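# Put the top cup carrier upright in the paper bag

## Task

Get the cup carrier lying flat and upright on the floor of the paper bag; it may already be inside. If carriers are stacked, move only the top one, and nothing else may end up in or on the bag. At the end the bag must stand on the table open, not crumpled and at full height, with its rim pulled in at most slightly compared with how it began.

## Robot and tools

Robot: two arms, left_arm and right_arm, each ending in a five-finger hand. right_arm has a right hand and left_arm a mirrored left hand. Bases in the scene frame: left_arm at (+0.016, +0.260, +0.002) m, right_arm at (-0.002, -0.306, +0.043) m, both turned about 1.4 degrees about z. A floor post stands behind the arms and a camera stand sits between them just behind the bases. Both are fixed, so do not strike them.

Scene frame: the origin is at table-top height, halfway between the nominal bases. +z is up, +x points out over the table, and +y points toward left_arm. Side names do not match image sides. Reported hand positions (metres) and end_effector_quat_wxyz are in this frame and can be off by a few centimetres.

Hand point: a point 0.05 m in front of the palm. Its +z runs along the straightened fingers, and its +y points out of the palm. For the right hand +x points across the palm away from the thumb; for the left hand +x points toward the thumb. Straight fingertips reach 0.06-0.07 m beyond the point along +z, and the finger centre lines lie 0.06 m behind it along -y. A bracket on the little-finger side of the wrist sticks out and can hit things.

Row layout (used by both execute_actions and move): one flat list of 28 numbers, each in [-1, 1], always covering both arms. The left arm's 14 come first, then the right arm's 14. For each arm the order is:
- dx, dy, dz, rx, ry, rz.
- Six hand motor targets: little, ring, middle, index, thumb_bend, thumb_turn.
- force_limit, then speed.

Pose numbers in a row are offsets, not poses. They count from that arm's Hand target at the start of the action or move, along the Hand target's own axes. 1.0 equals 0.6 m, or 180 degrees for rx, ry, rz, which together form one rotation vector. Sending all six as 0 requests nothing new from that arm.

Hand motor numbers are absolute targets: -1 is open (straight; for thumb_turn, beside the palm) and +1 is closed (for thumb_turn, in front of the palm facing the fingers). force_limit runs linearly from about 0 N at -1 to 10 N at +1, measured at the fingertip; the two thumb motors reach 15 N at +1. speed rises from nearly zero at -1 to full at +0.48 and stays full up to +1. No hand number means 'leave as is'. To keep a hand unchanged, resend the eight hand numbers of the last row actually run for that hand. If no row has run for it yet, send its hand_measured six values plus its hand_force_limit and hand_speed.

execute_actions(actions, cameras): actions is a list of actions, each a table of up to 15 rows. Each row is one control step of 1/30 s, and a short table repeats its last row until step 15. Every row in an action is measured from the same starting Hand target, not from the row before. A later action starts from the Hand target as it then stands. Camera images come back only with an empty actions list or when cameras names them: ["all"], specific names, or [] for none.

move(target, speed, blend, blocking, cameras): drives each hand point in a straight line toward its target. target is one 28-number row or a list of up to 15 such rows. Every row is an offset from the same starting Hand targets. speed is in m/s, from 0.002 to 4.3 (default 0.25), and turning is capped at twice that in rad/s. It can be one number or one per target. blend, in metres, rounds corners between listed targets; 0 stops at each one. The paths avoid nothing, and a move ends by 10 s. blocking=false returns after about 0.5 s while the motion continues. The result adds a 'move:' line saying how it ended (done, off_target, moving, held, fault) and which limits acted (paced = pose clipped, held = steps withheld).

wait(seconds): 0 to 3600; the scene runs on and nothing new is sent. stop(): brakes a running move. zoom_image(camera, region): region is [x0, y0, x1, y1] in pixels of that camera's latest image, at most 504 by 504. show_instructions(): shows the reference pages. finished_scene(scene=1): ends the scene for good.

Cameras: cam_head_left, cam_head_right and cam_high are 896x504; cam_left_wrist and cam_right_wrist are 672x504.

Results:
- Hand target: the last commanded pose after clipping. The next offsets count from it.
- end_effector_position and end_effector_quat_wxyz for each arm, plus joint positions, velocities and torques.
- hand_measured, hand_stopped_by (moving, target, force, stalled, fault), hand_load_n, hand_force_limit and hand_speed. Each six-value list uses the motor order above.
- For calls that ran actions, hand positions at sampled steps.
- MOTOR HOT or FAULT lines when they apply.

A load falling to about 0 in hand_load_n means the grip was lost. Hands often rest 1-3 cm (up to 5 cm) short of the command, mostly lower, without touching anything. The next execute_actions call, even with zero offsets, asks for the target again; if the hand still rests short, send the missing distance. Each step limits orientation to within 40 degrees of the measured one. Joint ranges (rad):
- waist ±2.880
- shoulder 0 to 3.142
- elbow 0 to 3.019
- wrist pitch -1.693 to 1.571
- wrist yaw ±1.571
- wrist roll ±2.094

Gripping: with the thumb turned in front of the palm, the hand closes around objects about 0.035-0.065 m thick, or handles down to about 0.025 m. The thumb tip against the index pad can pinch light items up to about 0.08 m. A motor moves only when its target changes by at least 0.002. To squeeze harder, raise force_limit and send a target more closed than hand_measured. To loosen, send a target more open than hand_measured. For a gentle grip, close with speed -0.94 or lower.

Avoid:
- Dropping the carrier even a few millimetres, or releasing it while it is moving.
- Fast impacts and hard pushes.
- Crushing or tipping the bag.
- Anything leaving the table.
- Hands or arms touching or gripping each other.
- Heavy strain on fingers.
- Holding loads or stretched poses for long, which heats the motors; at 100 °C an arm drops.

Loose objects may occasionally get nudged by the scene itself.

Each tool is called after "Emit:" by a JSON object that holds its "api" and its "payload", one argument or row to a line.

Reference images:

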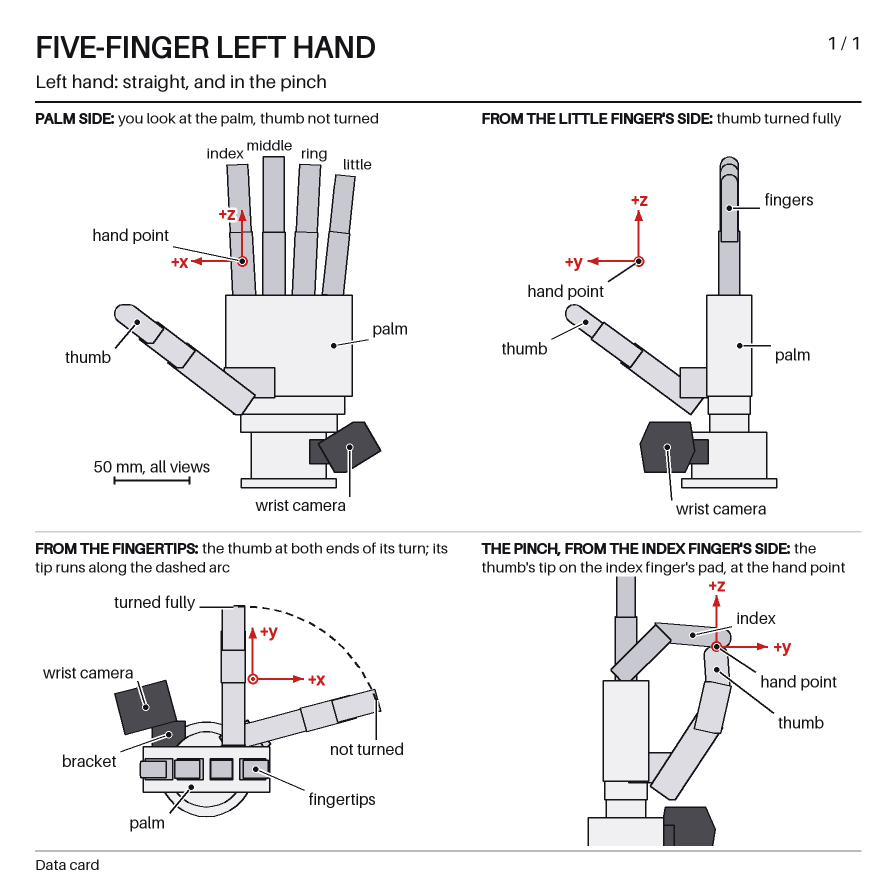

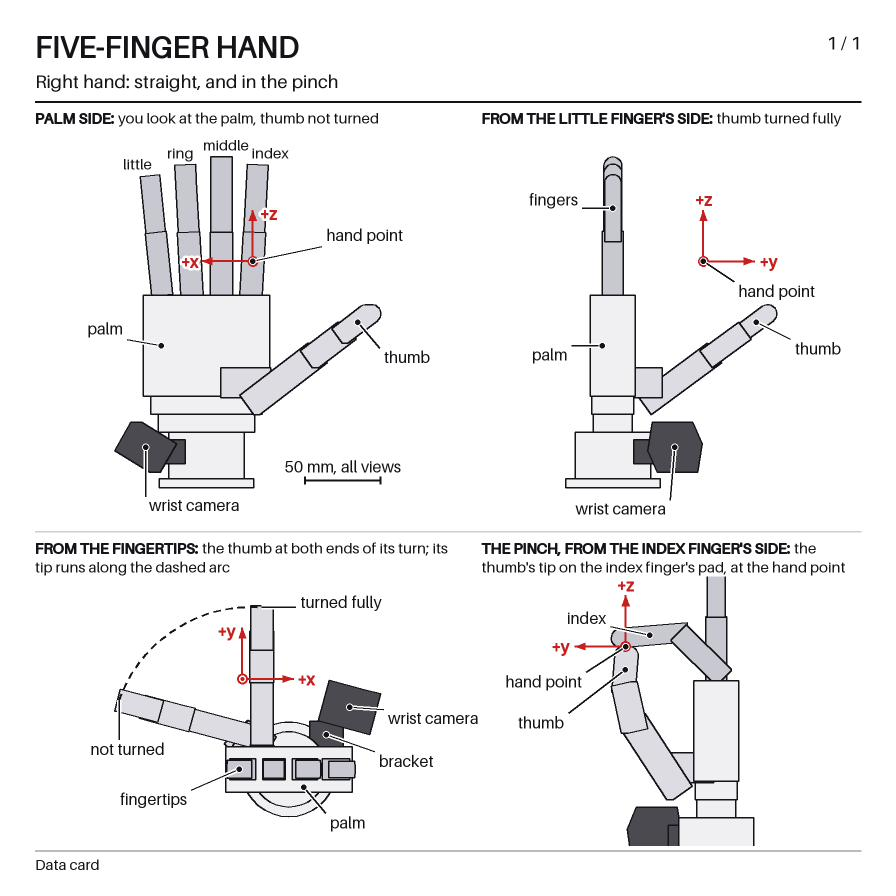

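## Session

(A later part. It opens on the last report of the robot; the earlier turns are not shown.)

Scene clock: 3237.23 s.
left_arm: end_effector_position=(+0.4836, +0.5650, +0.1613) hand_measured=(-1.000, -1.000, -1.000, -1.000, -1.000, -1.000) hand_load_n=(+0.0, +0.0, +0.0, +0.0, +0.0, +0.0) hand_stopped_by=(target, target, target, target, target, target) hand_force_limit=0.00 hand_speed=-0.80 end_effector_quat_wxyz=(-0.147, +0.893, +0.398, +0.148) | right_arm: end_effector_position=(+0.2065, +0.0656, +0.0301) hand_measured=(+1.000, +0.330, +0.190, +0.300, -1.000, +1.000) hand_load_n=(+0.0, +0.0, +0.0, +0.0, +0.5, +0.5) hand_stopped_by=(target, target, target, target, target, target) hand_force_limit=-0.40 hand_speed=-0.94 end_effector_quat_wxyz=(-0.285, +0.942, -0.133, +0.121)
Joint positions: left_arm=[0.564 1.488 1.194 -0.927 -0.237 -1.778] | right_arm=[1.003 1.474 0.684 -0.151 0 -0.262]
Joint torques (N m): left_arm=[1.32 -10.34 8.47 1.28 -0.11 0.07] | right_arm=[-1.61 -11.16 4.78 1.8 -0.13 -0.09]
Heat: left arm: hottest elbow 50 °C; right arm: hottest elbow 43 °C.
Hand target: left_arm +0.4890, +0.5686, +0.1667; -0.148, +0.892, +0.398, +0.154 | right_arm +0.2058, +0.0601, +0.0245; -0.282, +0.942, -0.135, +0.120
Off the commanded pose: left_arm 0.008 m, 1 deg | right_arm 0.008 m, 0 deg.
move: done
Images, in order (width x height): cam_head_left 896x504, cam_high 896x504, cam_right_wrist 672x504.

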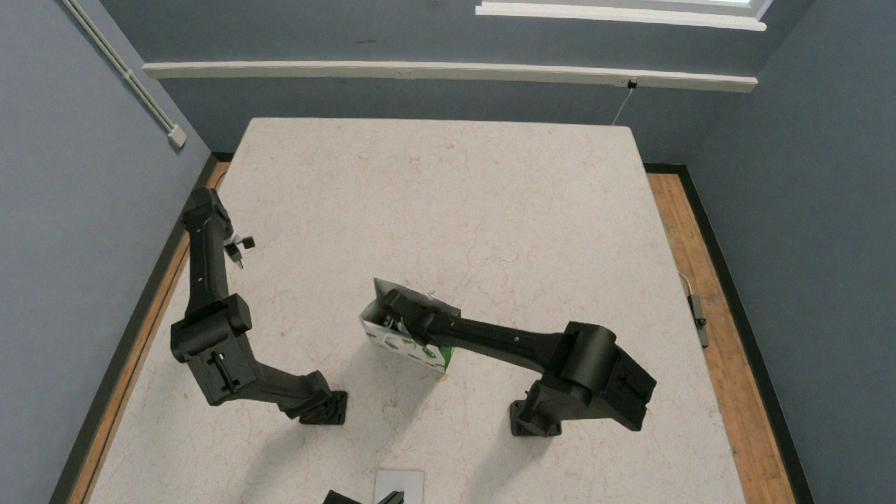

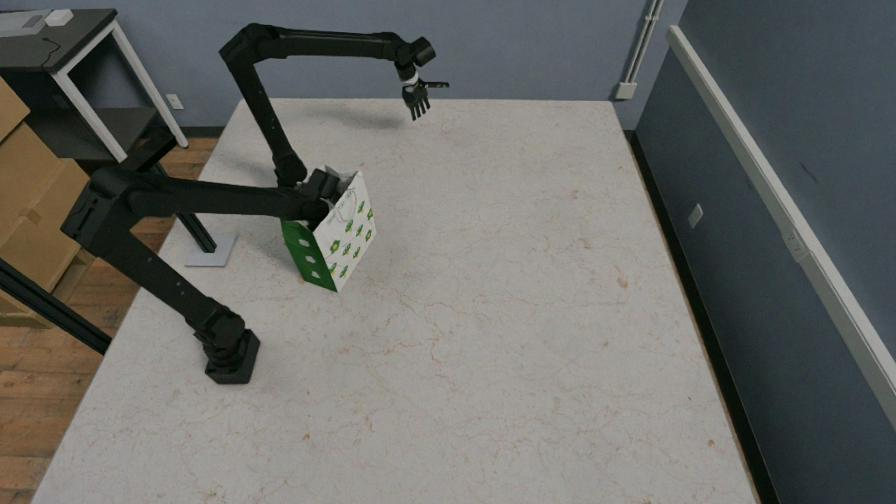

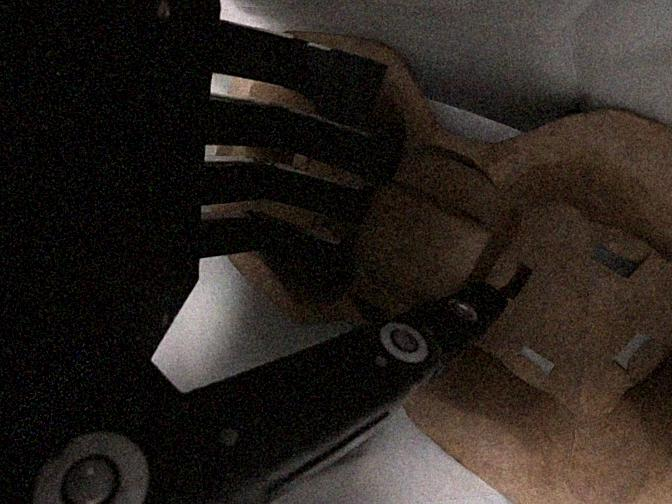

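Emit:
{"api": "move", "payload": {
  "target": [
    [0,0,0,0,0,0,-1,-1,-1,-1,-1,-1,0,-0.8,0.003,-0.0113,-0.0162,0,0,0,1,0.27,0.13,0.24,-1,1,-0.4,-0.94]
  ],
  "speed": 0.02,
  "cameras": ["cam_high","cam_head_left","cam_right_wrist"]
}}

Emit:
{"api": "zoom_image", "payload": {
  "camera": "cam_right_wrist",
  "region": [220, 40, 672, 460]
}}

Scene clock: 3249.53 s.
left_arm: end_effector_position=(+0.4836, +0.5650, +0.1613) hand_measured=(-1.000, -1.000, -1.000, -1.000, -1.000, -1.000) hand_load_n=(+0.0, +0.0, +0.0, +0.0, +0.0, +0.0) hand_stopped_by=(target, target, target, target, target, target) hand_force_limit=0.00 hand_speed=-0.80 end_effector_quat_wxyz=(-0.147, +0.893, +0.398, +0.148) | right_arm: end_effector_position=(+0.2041, +0.0621, +0.0331) hand_measured=(+1.000, +0.270, +0.130, +0.240, -1.000, +1.000) hand_load_n=(+0.0, +0.0, +0.0, +0.0, +0.0, +0.0) hand_stopped_by=(target, target, target, target, target, target) hand_force_limit=-0.40 hand_speed=-0.94 end_effector_quat_wxyz=(-0.281, +0.943, -0.133, +0.119)
Joint positions: left_arm=[0.564 1.488 1.194 -0.927 -0.237 -1.778] | right_arm=[1.003 1.46 0.683 -0.174 -0.001 -0.262]
Joint torques (N m): left_arm=[1.44 -10.46 8.75 1.11 -0.12 0.02] | right_arm=[-1.26 -11.81 5.78 0.9 -0.11 -0.08]
Heat: left arm: hottest elbow 50 °C; right arm: hottest elbow 42 °C.
Hand target: left_arm +0.4890, +0.5686, +0.1667; -0.148, +0.892, +0.398, +0.154 | right_arm +0.2058, +0.0601, +0.0365; -0.282, +0.942, -0.135, +0.120
Off the commanded pose: left_arm 0.008 m, 1 deg | right_arm 0.004 m, 0 deg.
move: done
Images, in order (width x height): cam_head_left 896x504, cam_high 896x504, cam_right_wrist 672x504.

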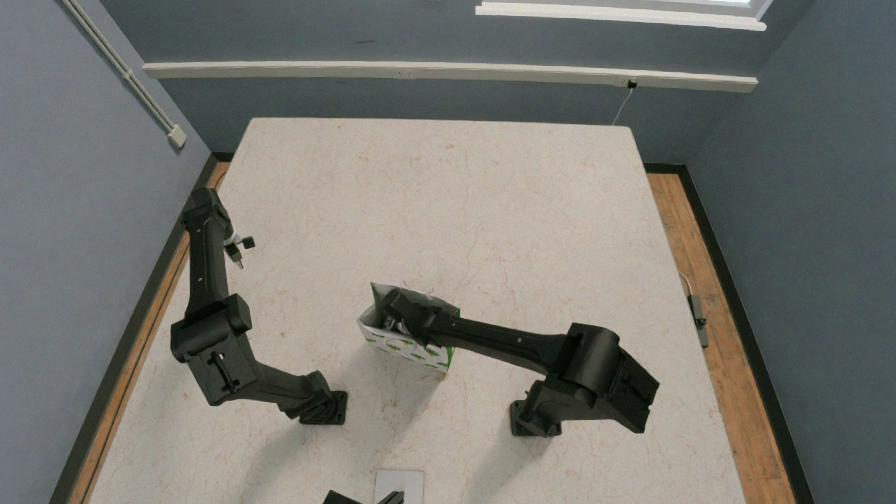

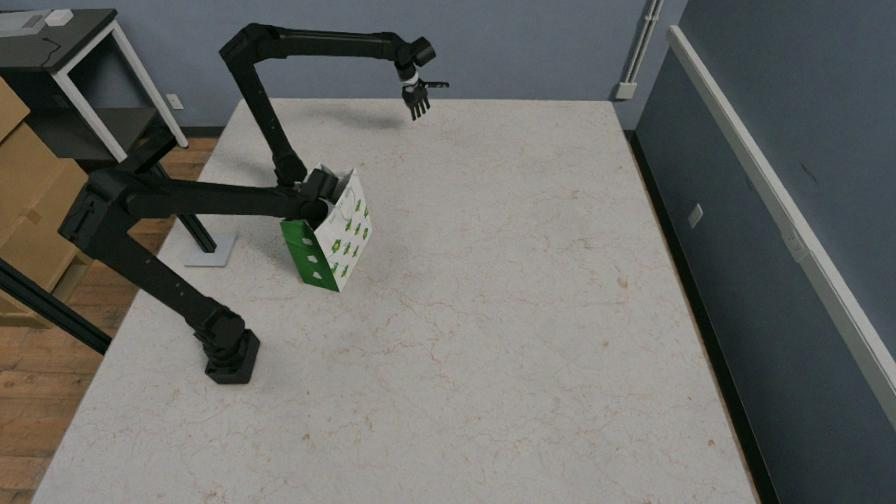

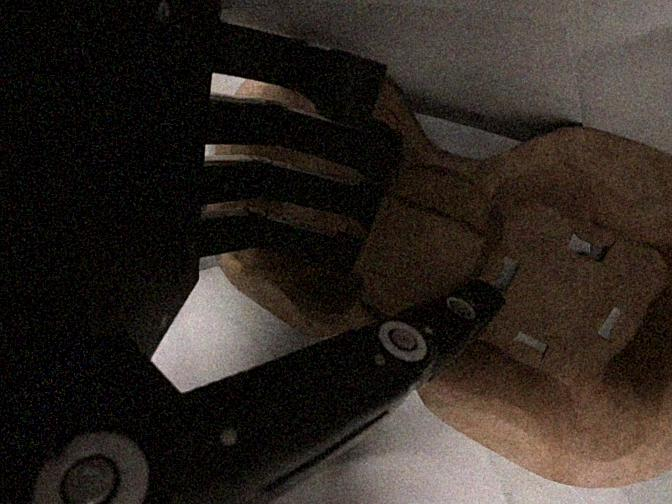

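Scaled by 1.115 from the camera's image (finer frame: 960x720).

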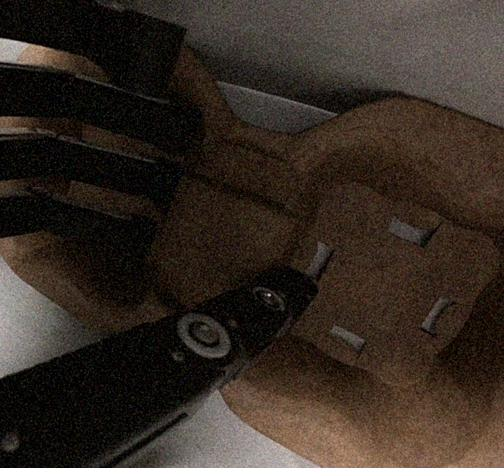

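Emit:
{"api": "zoom_image", "payload": {
  "camera": "cam_high",
  "region": [265, 120, 385, 300]
}}

Emit:
{"api": "zoom_image", "payload": {
  "camera": "cam_head_left",
  "region": [352, 270, 462, 380]
}}

Scaled by 2.800 from the camera's image (finer frame: 1280x720).

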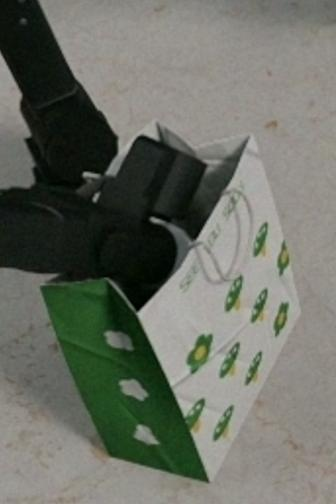

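Scaled by 4.582 from the camera's image (finer frame: 1280x720).

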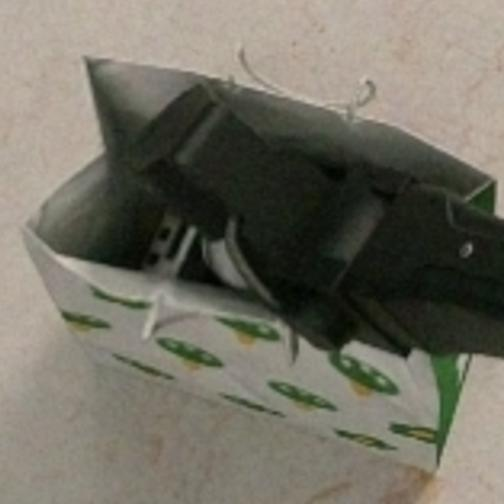

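Emit:
{"api": "move", "payload": {
  "target": [
    [0,0,0,0,0,0,-1,-1,-1,-1,-1,-1,0,-0.8,0.0062,-0.0235,-0.0338,-0.0275,-0.0027,-0.0032,1,0.10,0.0,0.10,-1,1,-0.4,-0.94]
  ],
  "speed": 0.02,
  "cameras": ["cam_high","cam_head_left","cam_right_wrist"]
}}

Emit:
{"api": "zoom_image", "payload": {
  "camera": "cam_high",
  "region": [265, 120, 385, 300]
}}

Emit:
{"api": "zoom_image", "payload": {
  "camera": "cam_head_left",
  "region": [352, 270, 462, 380]
}}

Scene clock: 3277.03 s.
left_arm: end_effector_position=(+0.4836, +0.5650, +0.1613) hand_measured=(-1.000, -1.000, -1.000, -1.000, -1.000, -1.000) hand_load_n=(+0.0, +0.0, +0.0, +0.0, +0.0, -0.5) hand_stopped_by=(target, target, target, target, target, target) hand_force_limit=0.00 hand_speed=-0.80 end_effector_quat_wxyz=(-0.147, +0.893, +0.398, +0.148) | right_arm: end_effector_position=(+0.1954, +0.0415, +0.0412) hand_measured=(+1.000, +0.100, +0.000, +0.100, -1.000, +1.000) hand_load_n=(+0.0, +0.0, +0.0, +0.0, +0.0, +0.0) hand_stopped_by=(target, target, target, target, target, target) hand_force_limit=-0.40 hand_speed=-0.94 end_effector_quat_wxyz=(-0.219, +0.961, -0.138, +0.101)
Joint positions: left_arm=[0.564 1.488 1.194 -0.927 -0.237 -1.778] | right_arm=[1.003 1.447 0.737 -0.373 0.015 -0.262]
Joint torques (N m): left_arm=[1.67 -10.29 8.68 1.24 -0.12 0.06] | right_arm=[-0.67 -12.45 8.99 0.72 0.01 -0.12]
Heat: left arm: hottest elbow 51 °C; right arm: hottest elbow 43 °C.
Hand target: left_arm +0.4890, +0.5686, +0.1667; -0.148, +0.892, +0.398, +0.154 | right_arm +0.2058, +0.0602, +0.0616; -0.241, +0.955, -0.134, +0.111
Off the commanded pose: left_arm 0.008 m, 1 deg | right_arm 0.029 m, 3 deg.
move: off_target (right_arm)
Images, in order (width x height): cam_head_left 896x504, cam_high 896x504, cam_right_wrist 672x504.

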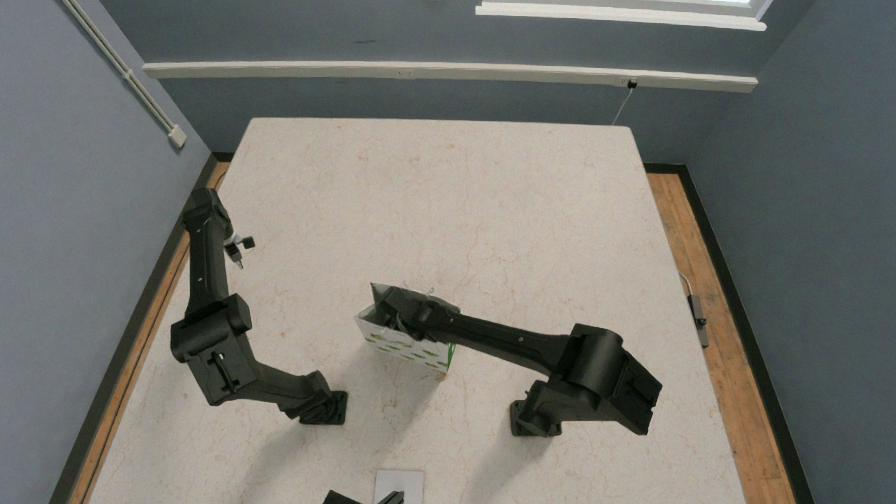

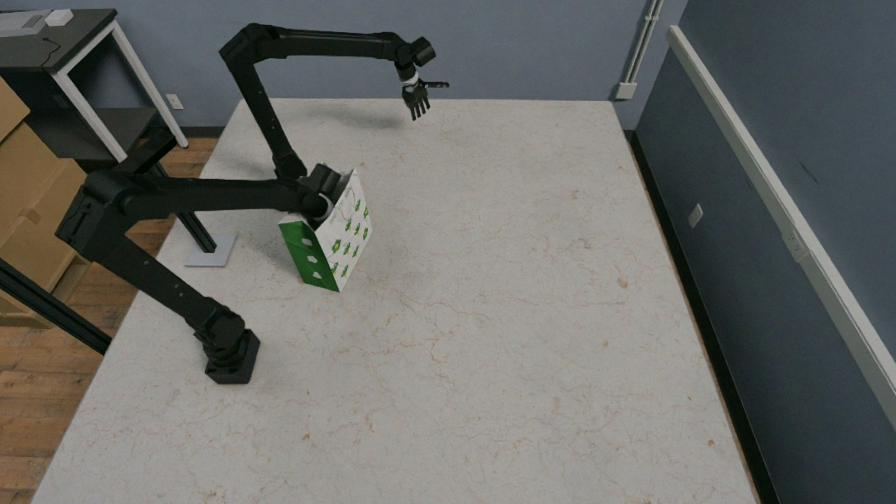

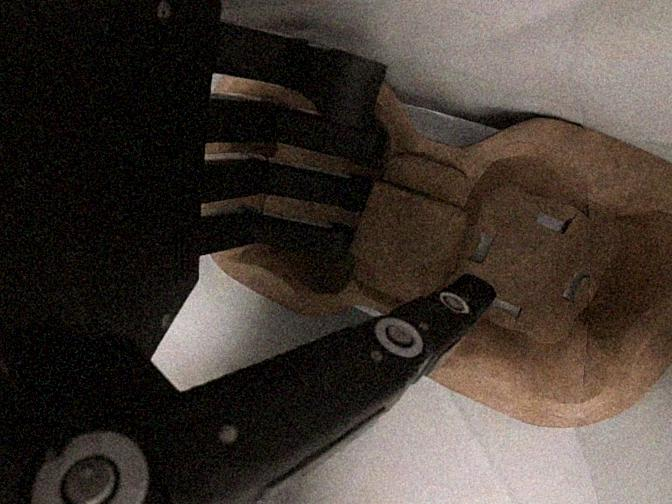

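Scaled by 2.800 from the camera's image (finer frame: 1280x720).

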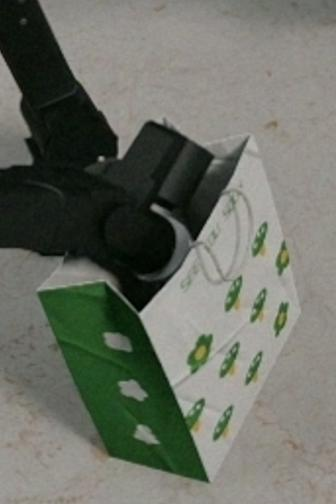

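Scaled by 4.582 from the camera's image (finer frame: 1280x720).

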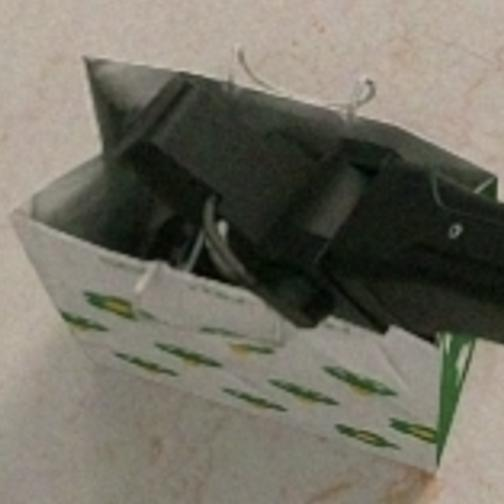

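Emit:
{"api": "move", "payload": {
  "target": [
    [0,0,0,0,0,0,-1,-1,-1,-1,-1,-1,0,-0.8,0.0028,-0.0287,0.0168,0,0,0,1,0.10,0.0,0.10,-1,1,-0.4,-0.94]
  ],
  "speed": 0.03,
  "cameras": ["cam_high","cam_head_left","cam_right_wrist"]
}}

Emit:
{"api": "zoom_image", "payload": {
  "camera": "cam_right_wrist",
  "region": [200, 40, 672, 460]
}}

Emit:
{"api": "zoom_image", "payload": {
  "camera": "cam_head_left",
  "region": [352, 270, 462, 380]
}}

Scene clock: 3305.67 s.
left_arm: end_effector_position=(+0.4836, +0.5650, +0.1613) hand_measured=(-1.000, -1.000, -1.000, -1.000, -1.000, -1.000) hand_load_n=(+0.0, +0.0, +0.0, +0.0, +0.0, +0.0) hand_stopped_by=(target, target, target, target, target, target) hand_force_limit=0.00 hand_speed=-0.80 end_effector_quat_wxyz=(-0.147, +0.893, +0.398, +0.148) | right_arm: end_effector_position=(+0.2061, +0.0604, +0.0491) hand_measured=(+1.000, +0.100, +0.000, +0.100, -1.000, +1.000) hand_load_n=(+0.0, +0.0, +0.0, +0.0, +0.0, +0.0) hand_stopped_by=(target, target, target, target, target, target) hand_force_limit=-0.40 hand_speed=-0.94 end_effector_quat_wxyz=(-0.228, +0.958, -0.136, +0.106)
Joint positions: left_arm=[0.564 1.488 1.194 -0.927 -0.237 -1.778] | right_arm=[1.006 1.474 0.789 -0.378 0.018 -0.262]
Joint torques (N m): left_arm=[1.38 -10.58 8.54 0.98 -0.1 0.05] | right_arm=[0.09 -11.34 9.21 0.7 0.06 -0.06]
Heat: left arm: hottest elbow 51 °C; right arm: hottest elbow 49 °C.
Hand target: left_arm +0.4890, +0.5686, +0.1667; -0.148, +0.892, +0.398, +0.154 | right_arm +0.2136, +0.0786, +0.0615; -0.241, +0.955, -0.134, +0.111
Off the commanded pose: left_arm 0.008 m, 1 deg | right_arm 0.023 m, 2 deg.
move: off_target (right_arm)
Images, in order (width x height): cam_head_left 896x504, cam_high 896x504, cam_right_wrist 672x504.

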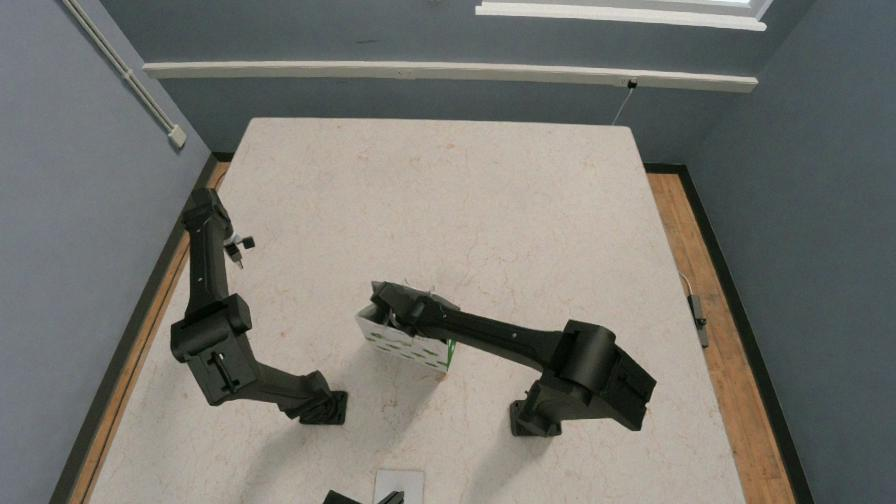

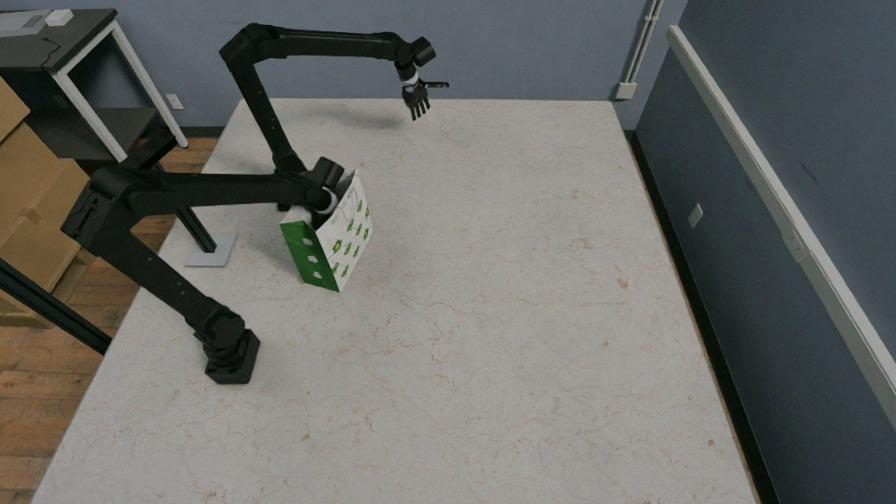

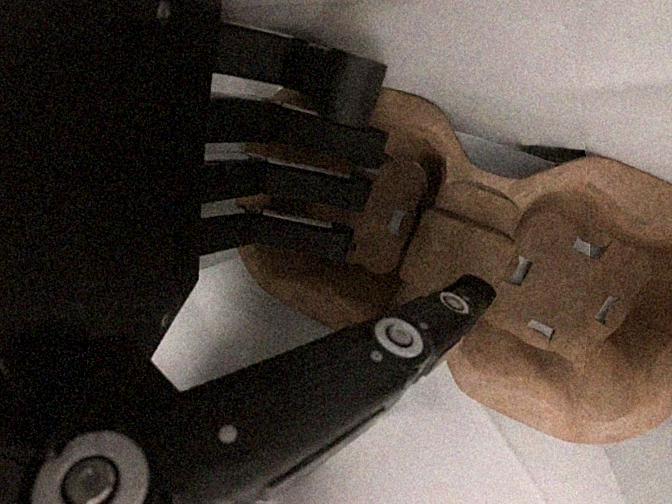

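Scaled by 1.068 from the camera's image (finer frame: 960x720).

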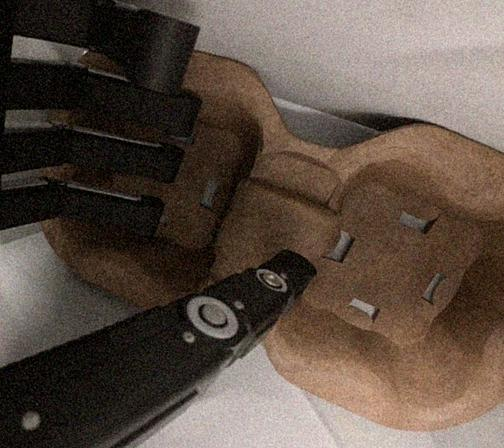

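Scaled by 4.582 from the camera's image (finer frame: 1280x720).

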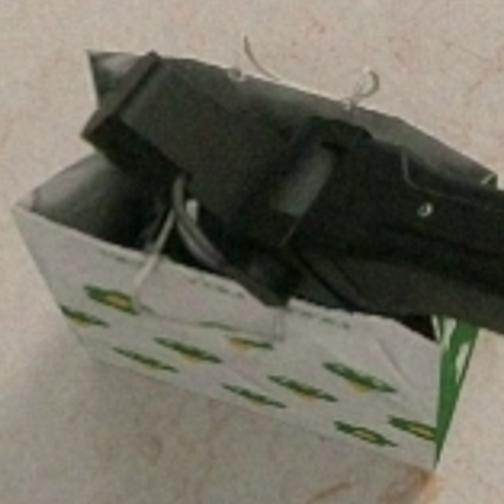

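Emit:
{"api": "move", "payload": {
  "target": [
    [0,0,0,0,0,0,-1,-1,-1,-1,-1,-1,0,-0.8,0.0129,-0.0465,-0.0683,-0.0439,-0.0044,-0.0051,1,0.10,0.0,0.10,-1,1,-0.4,-0.94]
  ],
  "speed": 0.04,
  "cameras": ["cam_high","cam_head_left","cam_right_wrist"]
}}

Emit:
{"api": "zoom_image", "payload": {
  "camera": "cam_high",
  "region": [265, 120, 385, 300]
}}

Emit:
{"api": "zoom_image", "payload": {
  "camera": "cam_head_left",
  "region": [352, 270, 462, 380]
}}

Scene clock: 3336.23 s.
left_arm: end_effector_position=(+0.4836, +0.5650, +0.1613) hand_measured=(-1.000, -1.000, -1.000, -1.000, -1.000, -1.000) hand_load_n=(+0.5, +0.0, +0.0, +0.0, -0.5, +0.0) hand_stopped_by=(target, target, target, target, target, target) hand_force_limit=0.00 hand_speed=-0.80 end_effector_quat_wxyz=(-0.147, +0.893, +0.398, +0.148) | right_arm: end_effector_position=(+0.2089, +0.0651, +0.0990) hand_measured=(+1.000, +0.100, +0.000, +0.100, -1.000, +1.000) hand_load_n=(+0.0, +0.0, +0.0, +0.0, +0.0, +0.0) hand_stopped_by=(target, target, target, target, target, target) hand_force_limit=-0.40 hand_speed=-0.94 end_effector_quat_wxyz=(-0.162, +0.973, -0.134, +0.092)
Joint positions: left_arm=[0.564 1.488 1.194 -0.927 -0.237 -1.778] | right_arm=[1.019 1.483 0.981 -0.697 0.046 -0.262]
Joint torques (N m): left_arm=[1.03 -10.64 8.62 1.24 -0.16 0.07] | right_arm=[-0.26 -12.22 9.89 0.4 0.08 -0.04]
Heat: left arm: hottest elbow 51 °C; right arm: hottest elbow 50 °C.
Hand target: left_arm +0.4890, +0.5686, +0.1667; -0.148, +0.892, +0.398, +0.154 | right_arm +0.2152, +0.0824, +0.1117; -0.174, +0.971, -0.132, +0.097
Off the commanded pose: left_arm 0.008 m, 1 deg | right_arm 0.022 m, 2 deg.
move: off_target (right_arm)
Images, in order (width x height): cam_head_left 896x504, cam_high 896x504, cam_right_wrist 672x504.

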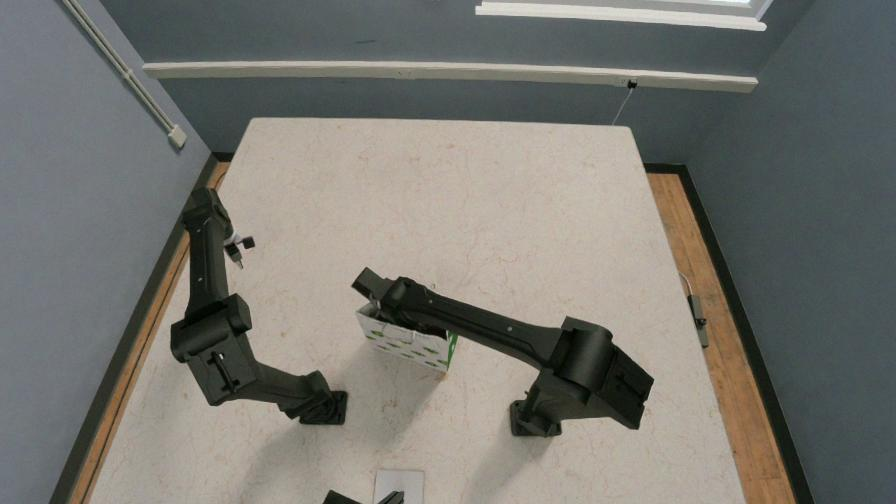

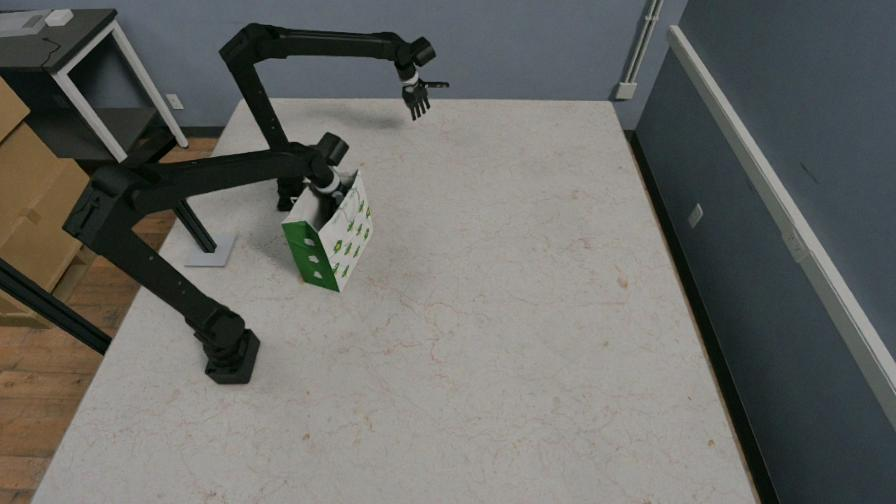

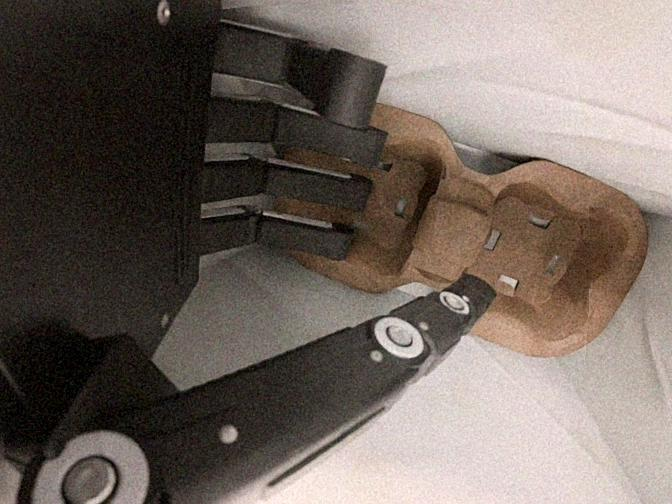

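Scaled by 2.800 from the camera's image (finer frame: 1280x720).

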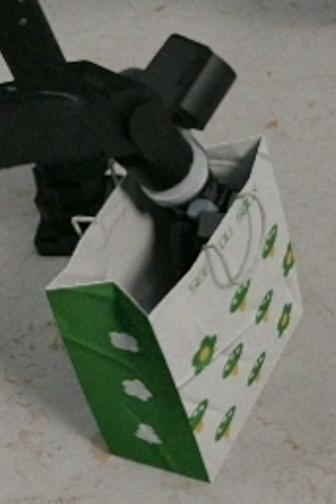

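Scaled by 4.582 from the camera's image (finer frame: 1280x720).

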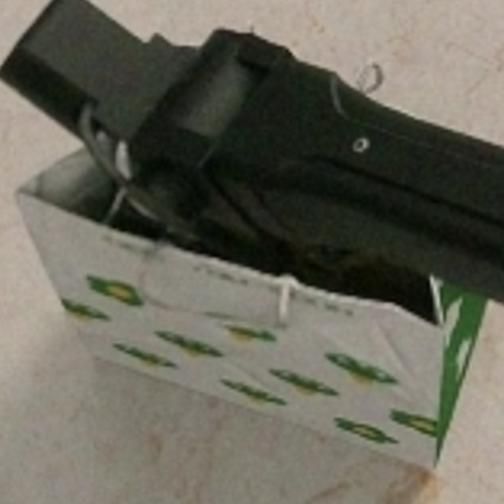

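Emit:
{"api": "move", "payload": {
  "target": [
    [0,0,0,0,0,0,-1,-1,-1,-1,-1,-1,0,-0.8,0.0205,-0.0332,-0.1648,0,0,0,1,0.10,0.0,0.10,-1,1,-0.4,-0.94]
  ],
  "speed": 0.06,
  "cameras": ["cam_high","cam_head_left","cam_right_wrist"]
}}

Emit:
{"api": "zoom_image", "payload": {
  "camera": "cam_high",
  "region": [265, 120, 385, 300]
}}

Emit:
{"api": "zoom_image", "payload": {
  "camera": "cam_head_left",
  "region": [352, 270, 462, 380]
}}

Scene clock: 3354.47 s.
left_arm: end_effector_position=(+0.4836, +0.5650, +0.1613) hand_measured=(-1.000, -1.000, -1.000, -1.000, -1.000, -1.000) hand_load_n=(+0.0, +0.0, +0.0, +0.0, +0.0, +0.0) hand_stopped_by=(target, target, target, target, target, target) hand_force_limit=0.00 hand_speed=-0.80 end_effector_quat_wxyz=(-0.147, +0.893, +0.398, +0.148) | right_arm: end_effector_position=(+0.2012, +0.0519, +0.1882) hand_measured=(+1.000, +0.100, +0.000, +0.100, -1.000, +1.000) hand_load_n=(+0.0, +0.0, +0.0, +0.0, +0.0, +0.0) hand_stopped_by=(target, target, target, target, target, target) hand_force_limit=-0.40 hand_speed=-0.94 end_effector_quat_wxyz=(-0.151, +0.975, -0.134, +0.088)
Joint positions: left_arm=[0.564 1.488 1.194 -0.927 -0.237 -1.778] | right_arm=[1.019 1.368 1.116 -0.97 0.046 -0.262]
Joint torques (N m): left_arm=[1.44 -10.4 8.75 1.24 -0.13 0.08] | right_arm=[-0.5 -12.81 10.59 0.36 -0.02 -0.08]
Heat: left arm: hottest elbow 51 °C; right arm: hottest elbow 50 °C.
Hand target: left_arm +0.4890, +0.5686, +0.1667; -0.148, +0.892, +0.398, +0.154 | right_arm +0.2080, +0.0657, +0.2116; -0.174, +0.971, -0.132, +0.097
Off the commanded pose: left_arm 0.008 m, 1 deg | right_arm 0.028 m, 3 deg.
move: off_target (right_arm)
Images, in order (width x height): cam_head_left 896x504, cam_high 896x504, cam_right_wrist 672x504.

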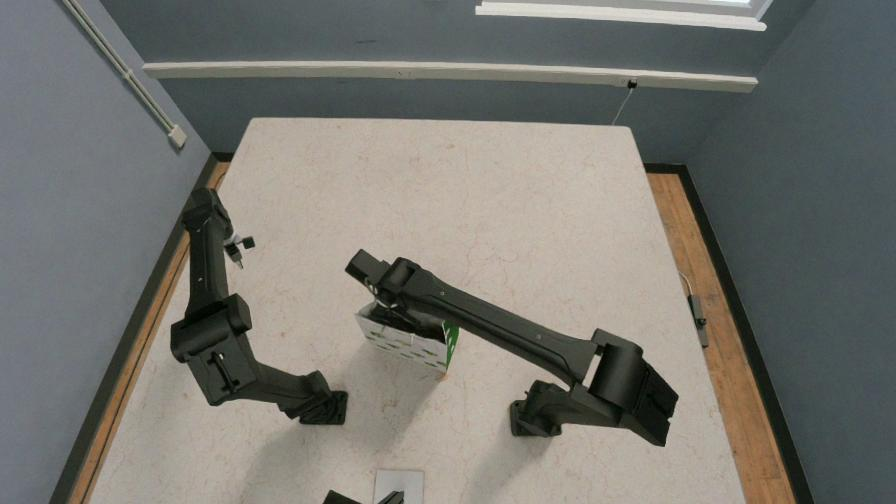

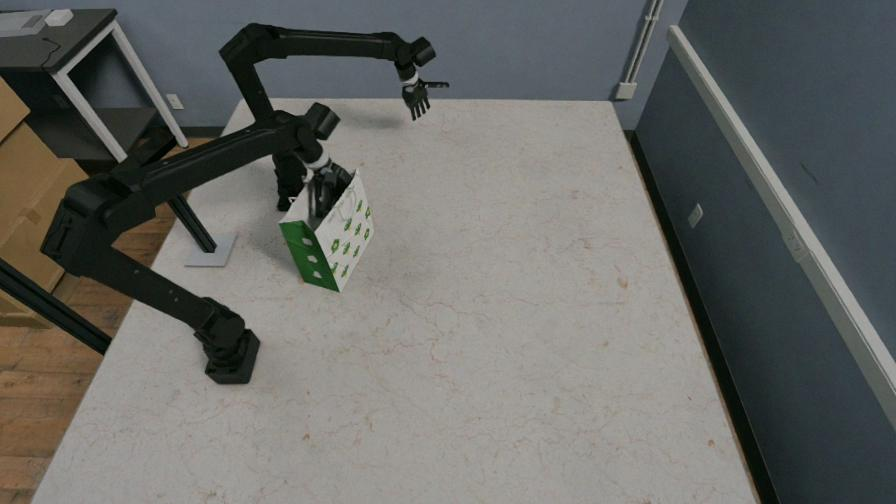

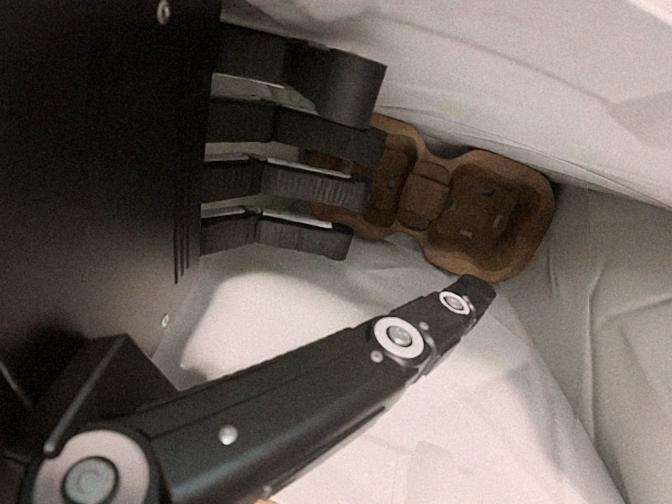

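Scaled by 2.800 from the camera's image (finer frame: 1280x720).

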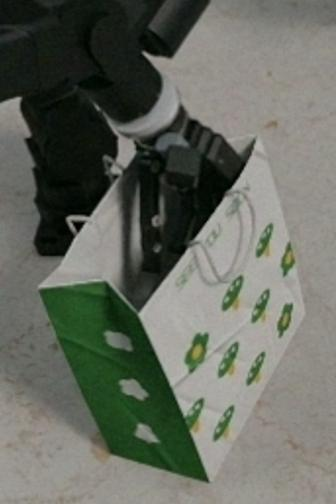

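Scaled by 4.582 from the camera's image (finer frame: 1280x720).

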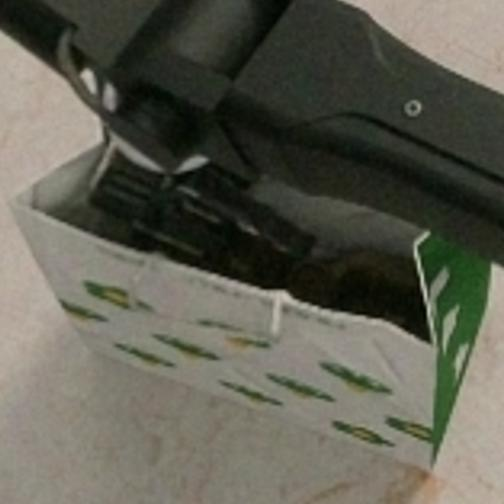

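Emit:
{"api": "move", "payload": {
  "target": [
    [0,0,0,0,0,0,-1,-1,-1,-1,-1,-1,0,-0.8,0.0275,-0.065,-0.1872,0,0,0,1,0.10,0.0,0.10,-1,1,-0.4,-0.94]
  ],
  "speed": 0.08,
  "cameras": ["cam_high","cam_head_left","cam_right_wrist"]
}}

Emit:
{"api": "zoom_image", "payload": {
  "camera": "cam_high",
  "region": [265, 120, 385, 300]
}}

Emit:
{"api": "zoom_image", "payload": {
  "camera": "cam_head_left",
  "region": [352, 270, 462, 380]
}}

Scene clock: 3365.30 s.
left_arm: end_effector_position=(+0.4836, +0.5650, +0.1613) hand_measured=(-1.000, -1.000, -1.000, -1.000, -1.000, -1.000) hand_load_n=(+0.0, +0.0, +0.0, +0.0, +0.0, +0.0) hand_stopped_by=(target, target, target, target, target, target) hand_force_limit=0.00 hand_speed=-0.80 end_effector_quat_wxyz=(-0.147, +0.893, +0.398, +0.148) | right_arm: end_effector_position=(+0.2021, +0.0535, +0.3084) hand_measured=(+1.000, +0.100, +0.000, +0.100, -1.000, +1.000) hand_load_n=(+0.0, +0.0, +0.0, +0.0, +0.0, +0.0) hand_stopped_by=(target, target, target, target, target, target) hand_force_limit=-0.40 hand_speed=-0.94 end_effector_quat_wxyz=(-0.152, +0.975, -0.134, +0.088)
Joint positions: left_arm=[0.564 1.488 1.194 -0.927 -0.237 -1.778] | right_arm=[1.019 1.342 1.408 -1.286 0.046 -0.262]
Joint torques (N m): left_arm=[0.91 -10.87 8.66 1.26 -0.11 0.06] | right_arm=[-0.97 -12.1 10.99 0.39 -0.03 -0.08]
Heat: left arm: hottest elbow 51 °C; right arm: hottest elbow 51 °C.
Hand target: left_arm +0.4890, +0.5686, +0.1667; -0.148, +0.892, +0.398, +0.154 | right_arm +0.2060, +0.0612, +0.3315; -0.174, +0.971, -0.132, +0.097
Off the commanded pose: left_arm 0.008 m, 1 deg | right_arm 0.025 m, 3 deg.
move: off_target (right_arm)
Images, in order (width x height): cam_head_left 896x504, cam_high 896x504, cam_right_wrist 672x504.

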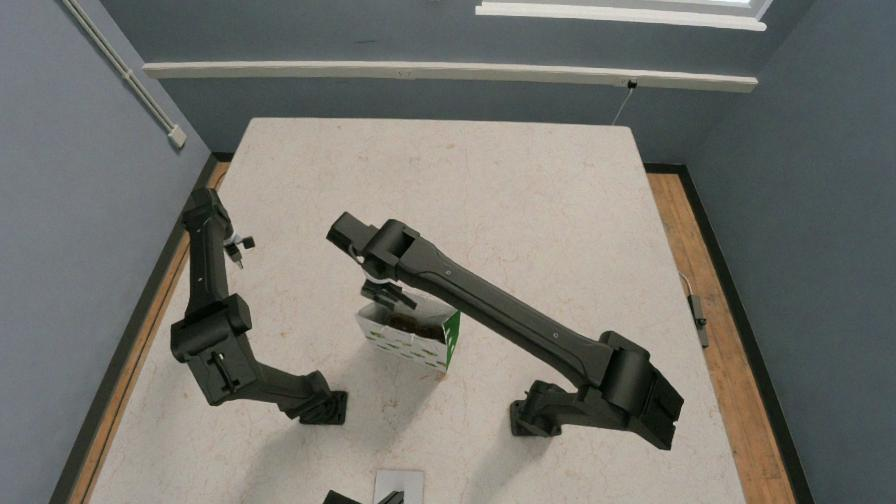

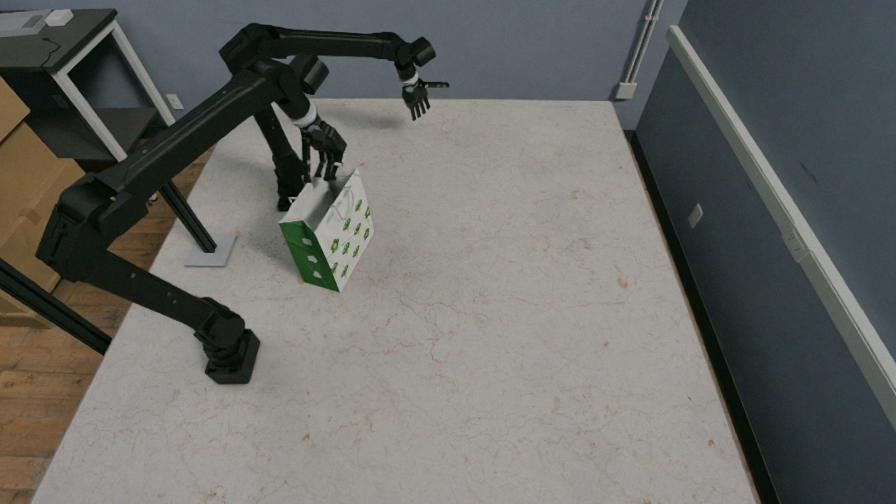

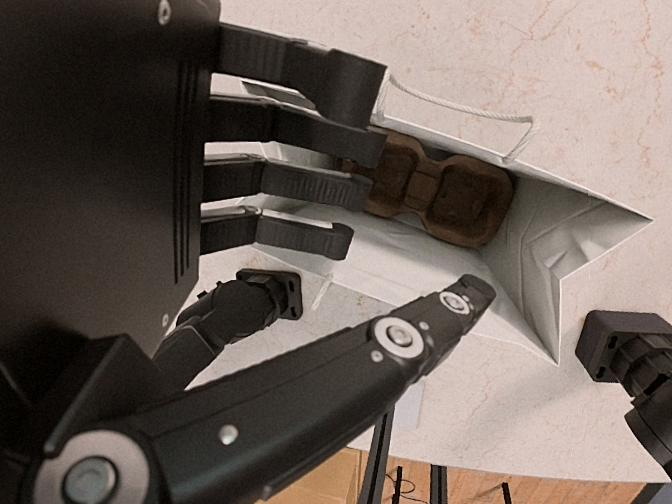

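Scaled by 2.800 from the camera's image (finer frame: 1280x720).

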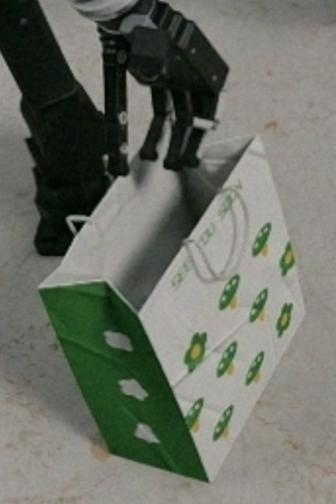

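Scaled by 4.582 from the camera's image (finer frame: 1280x720).

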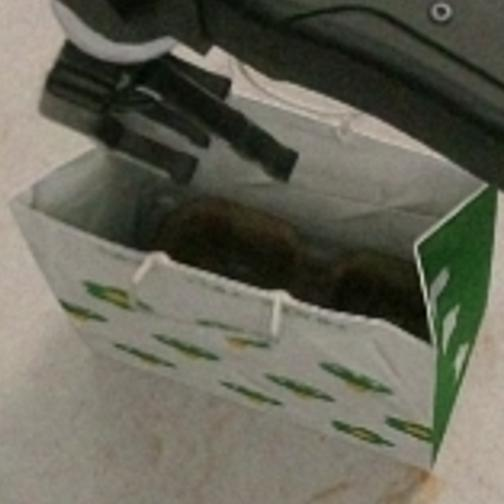

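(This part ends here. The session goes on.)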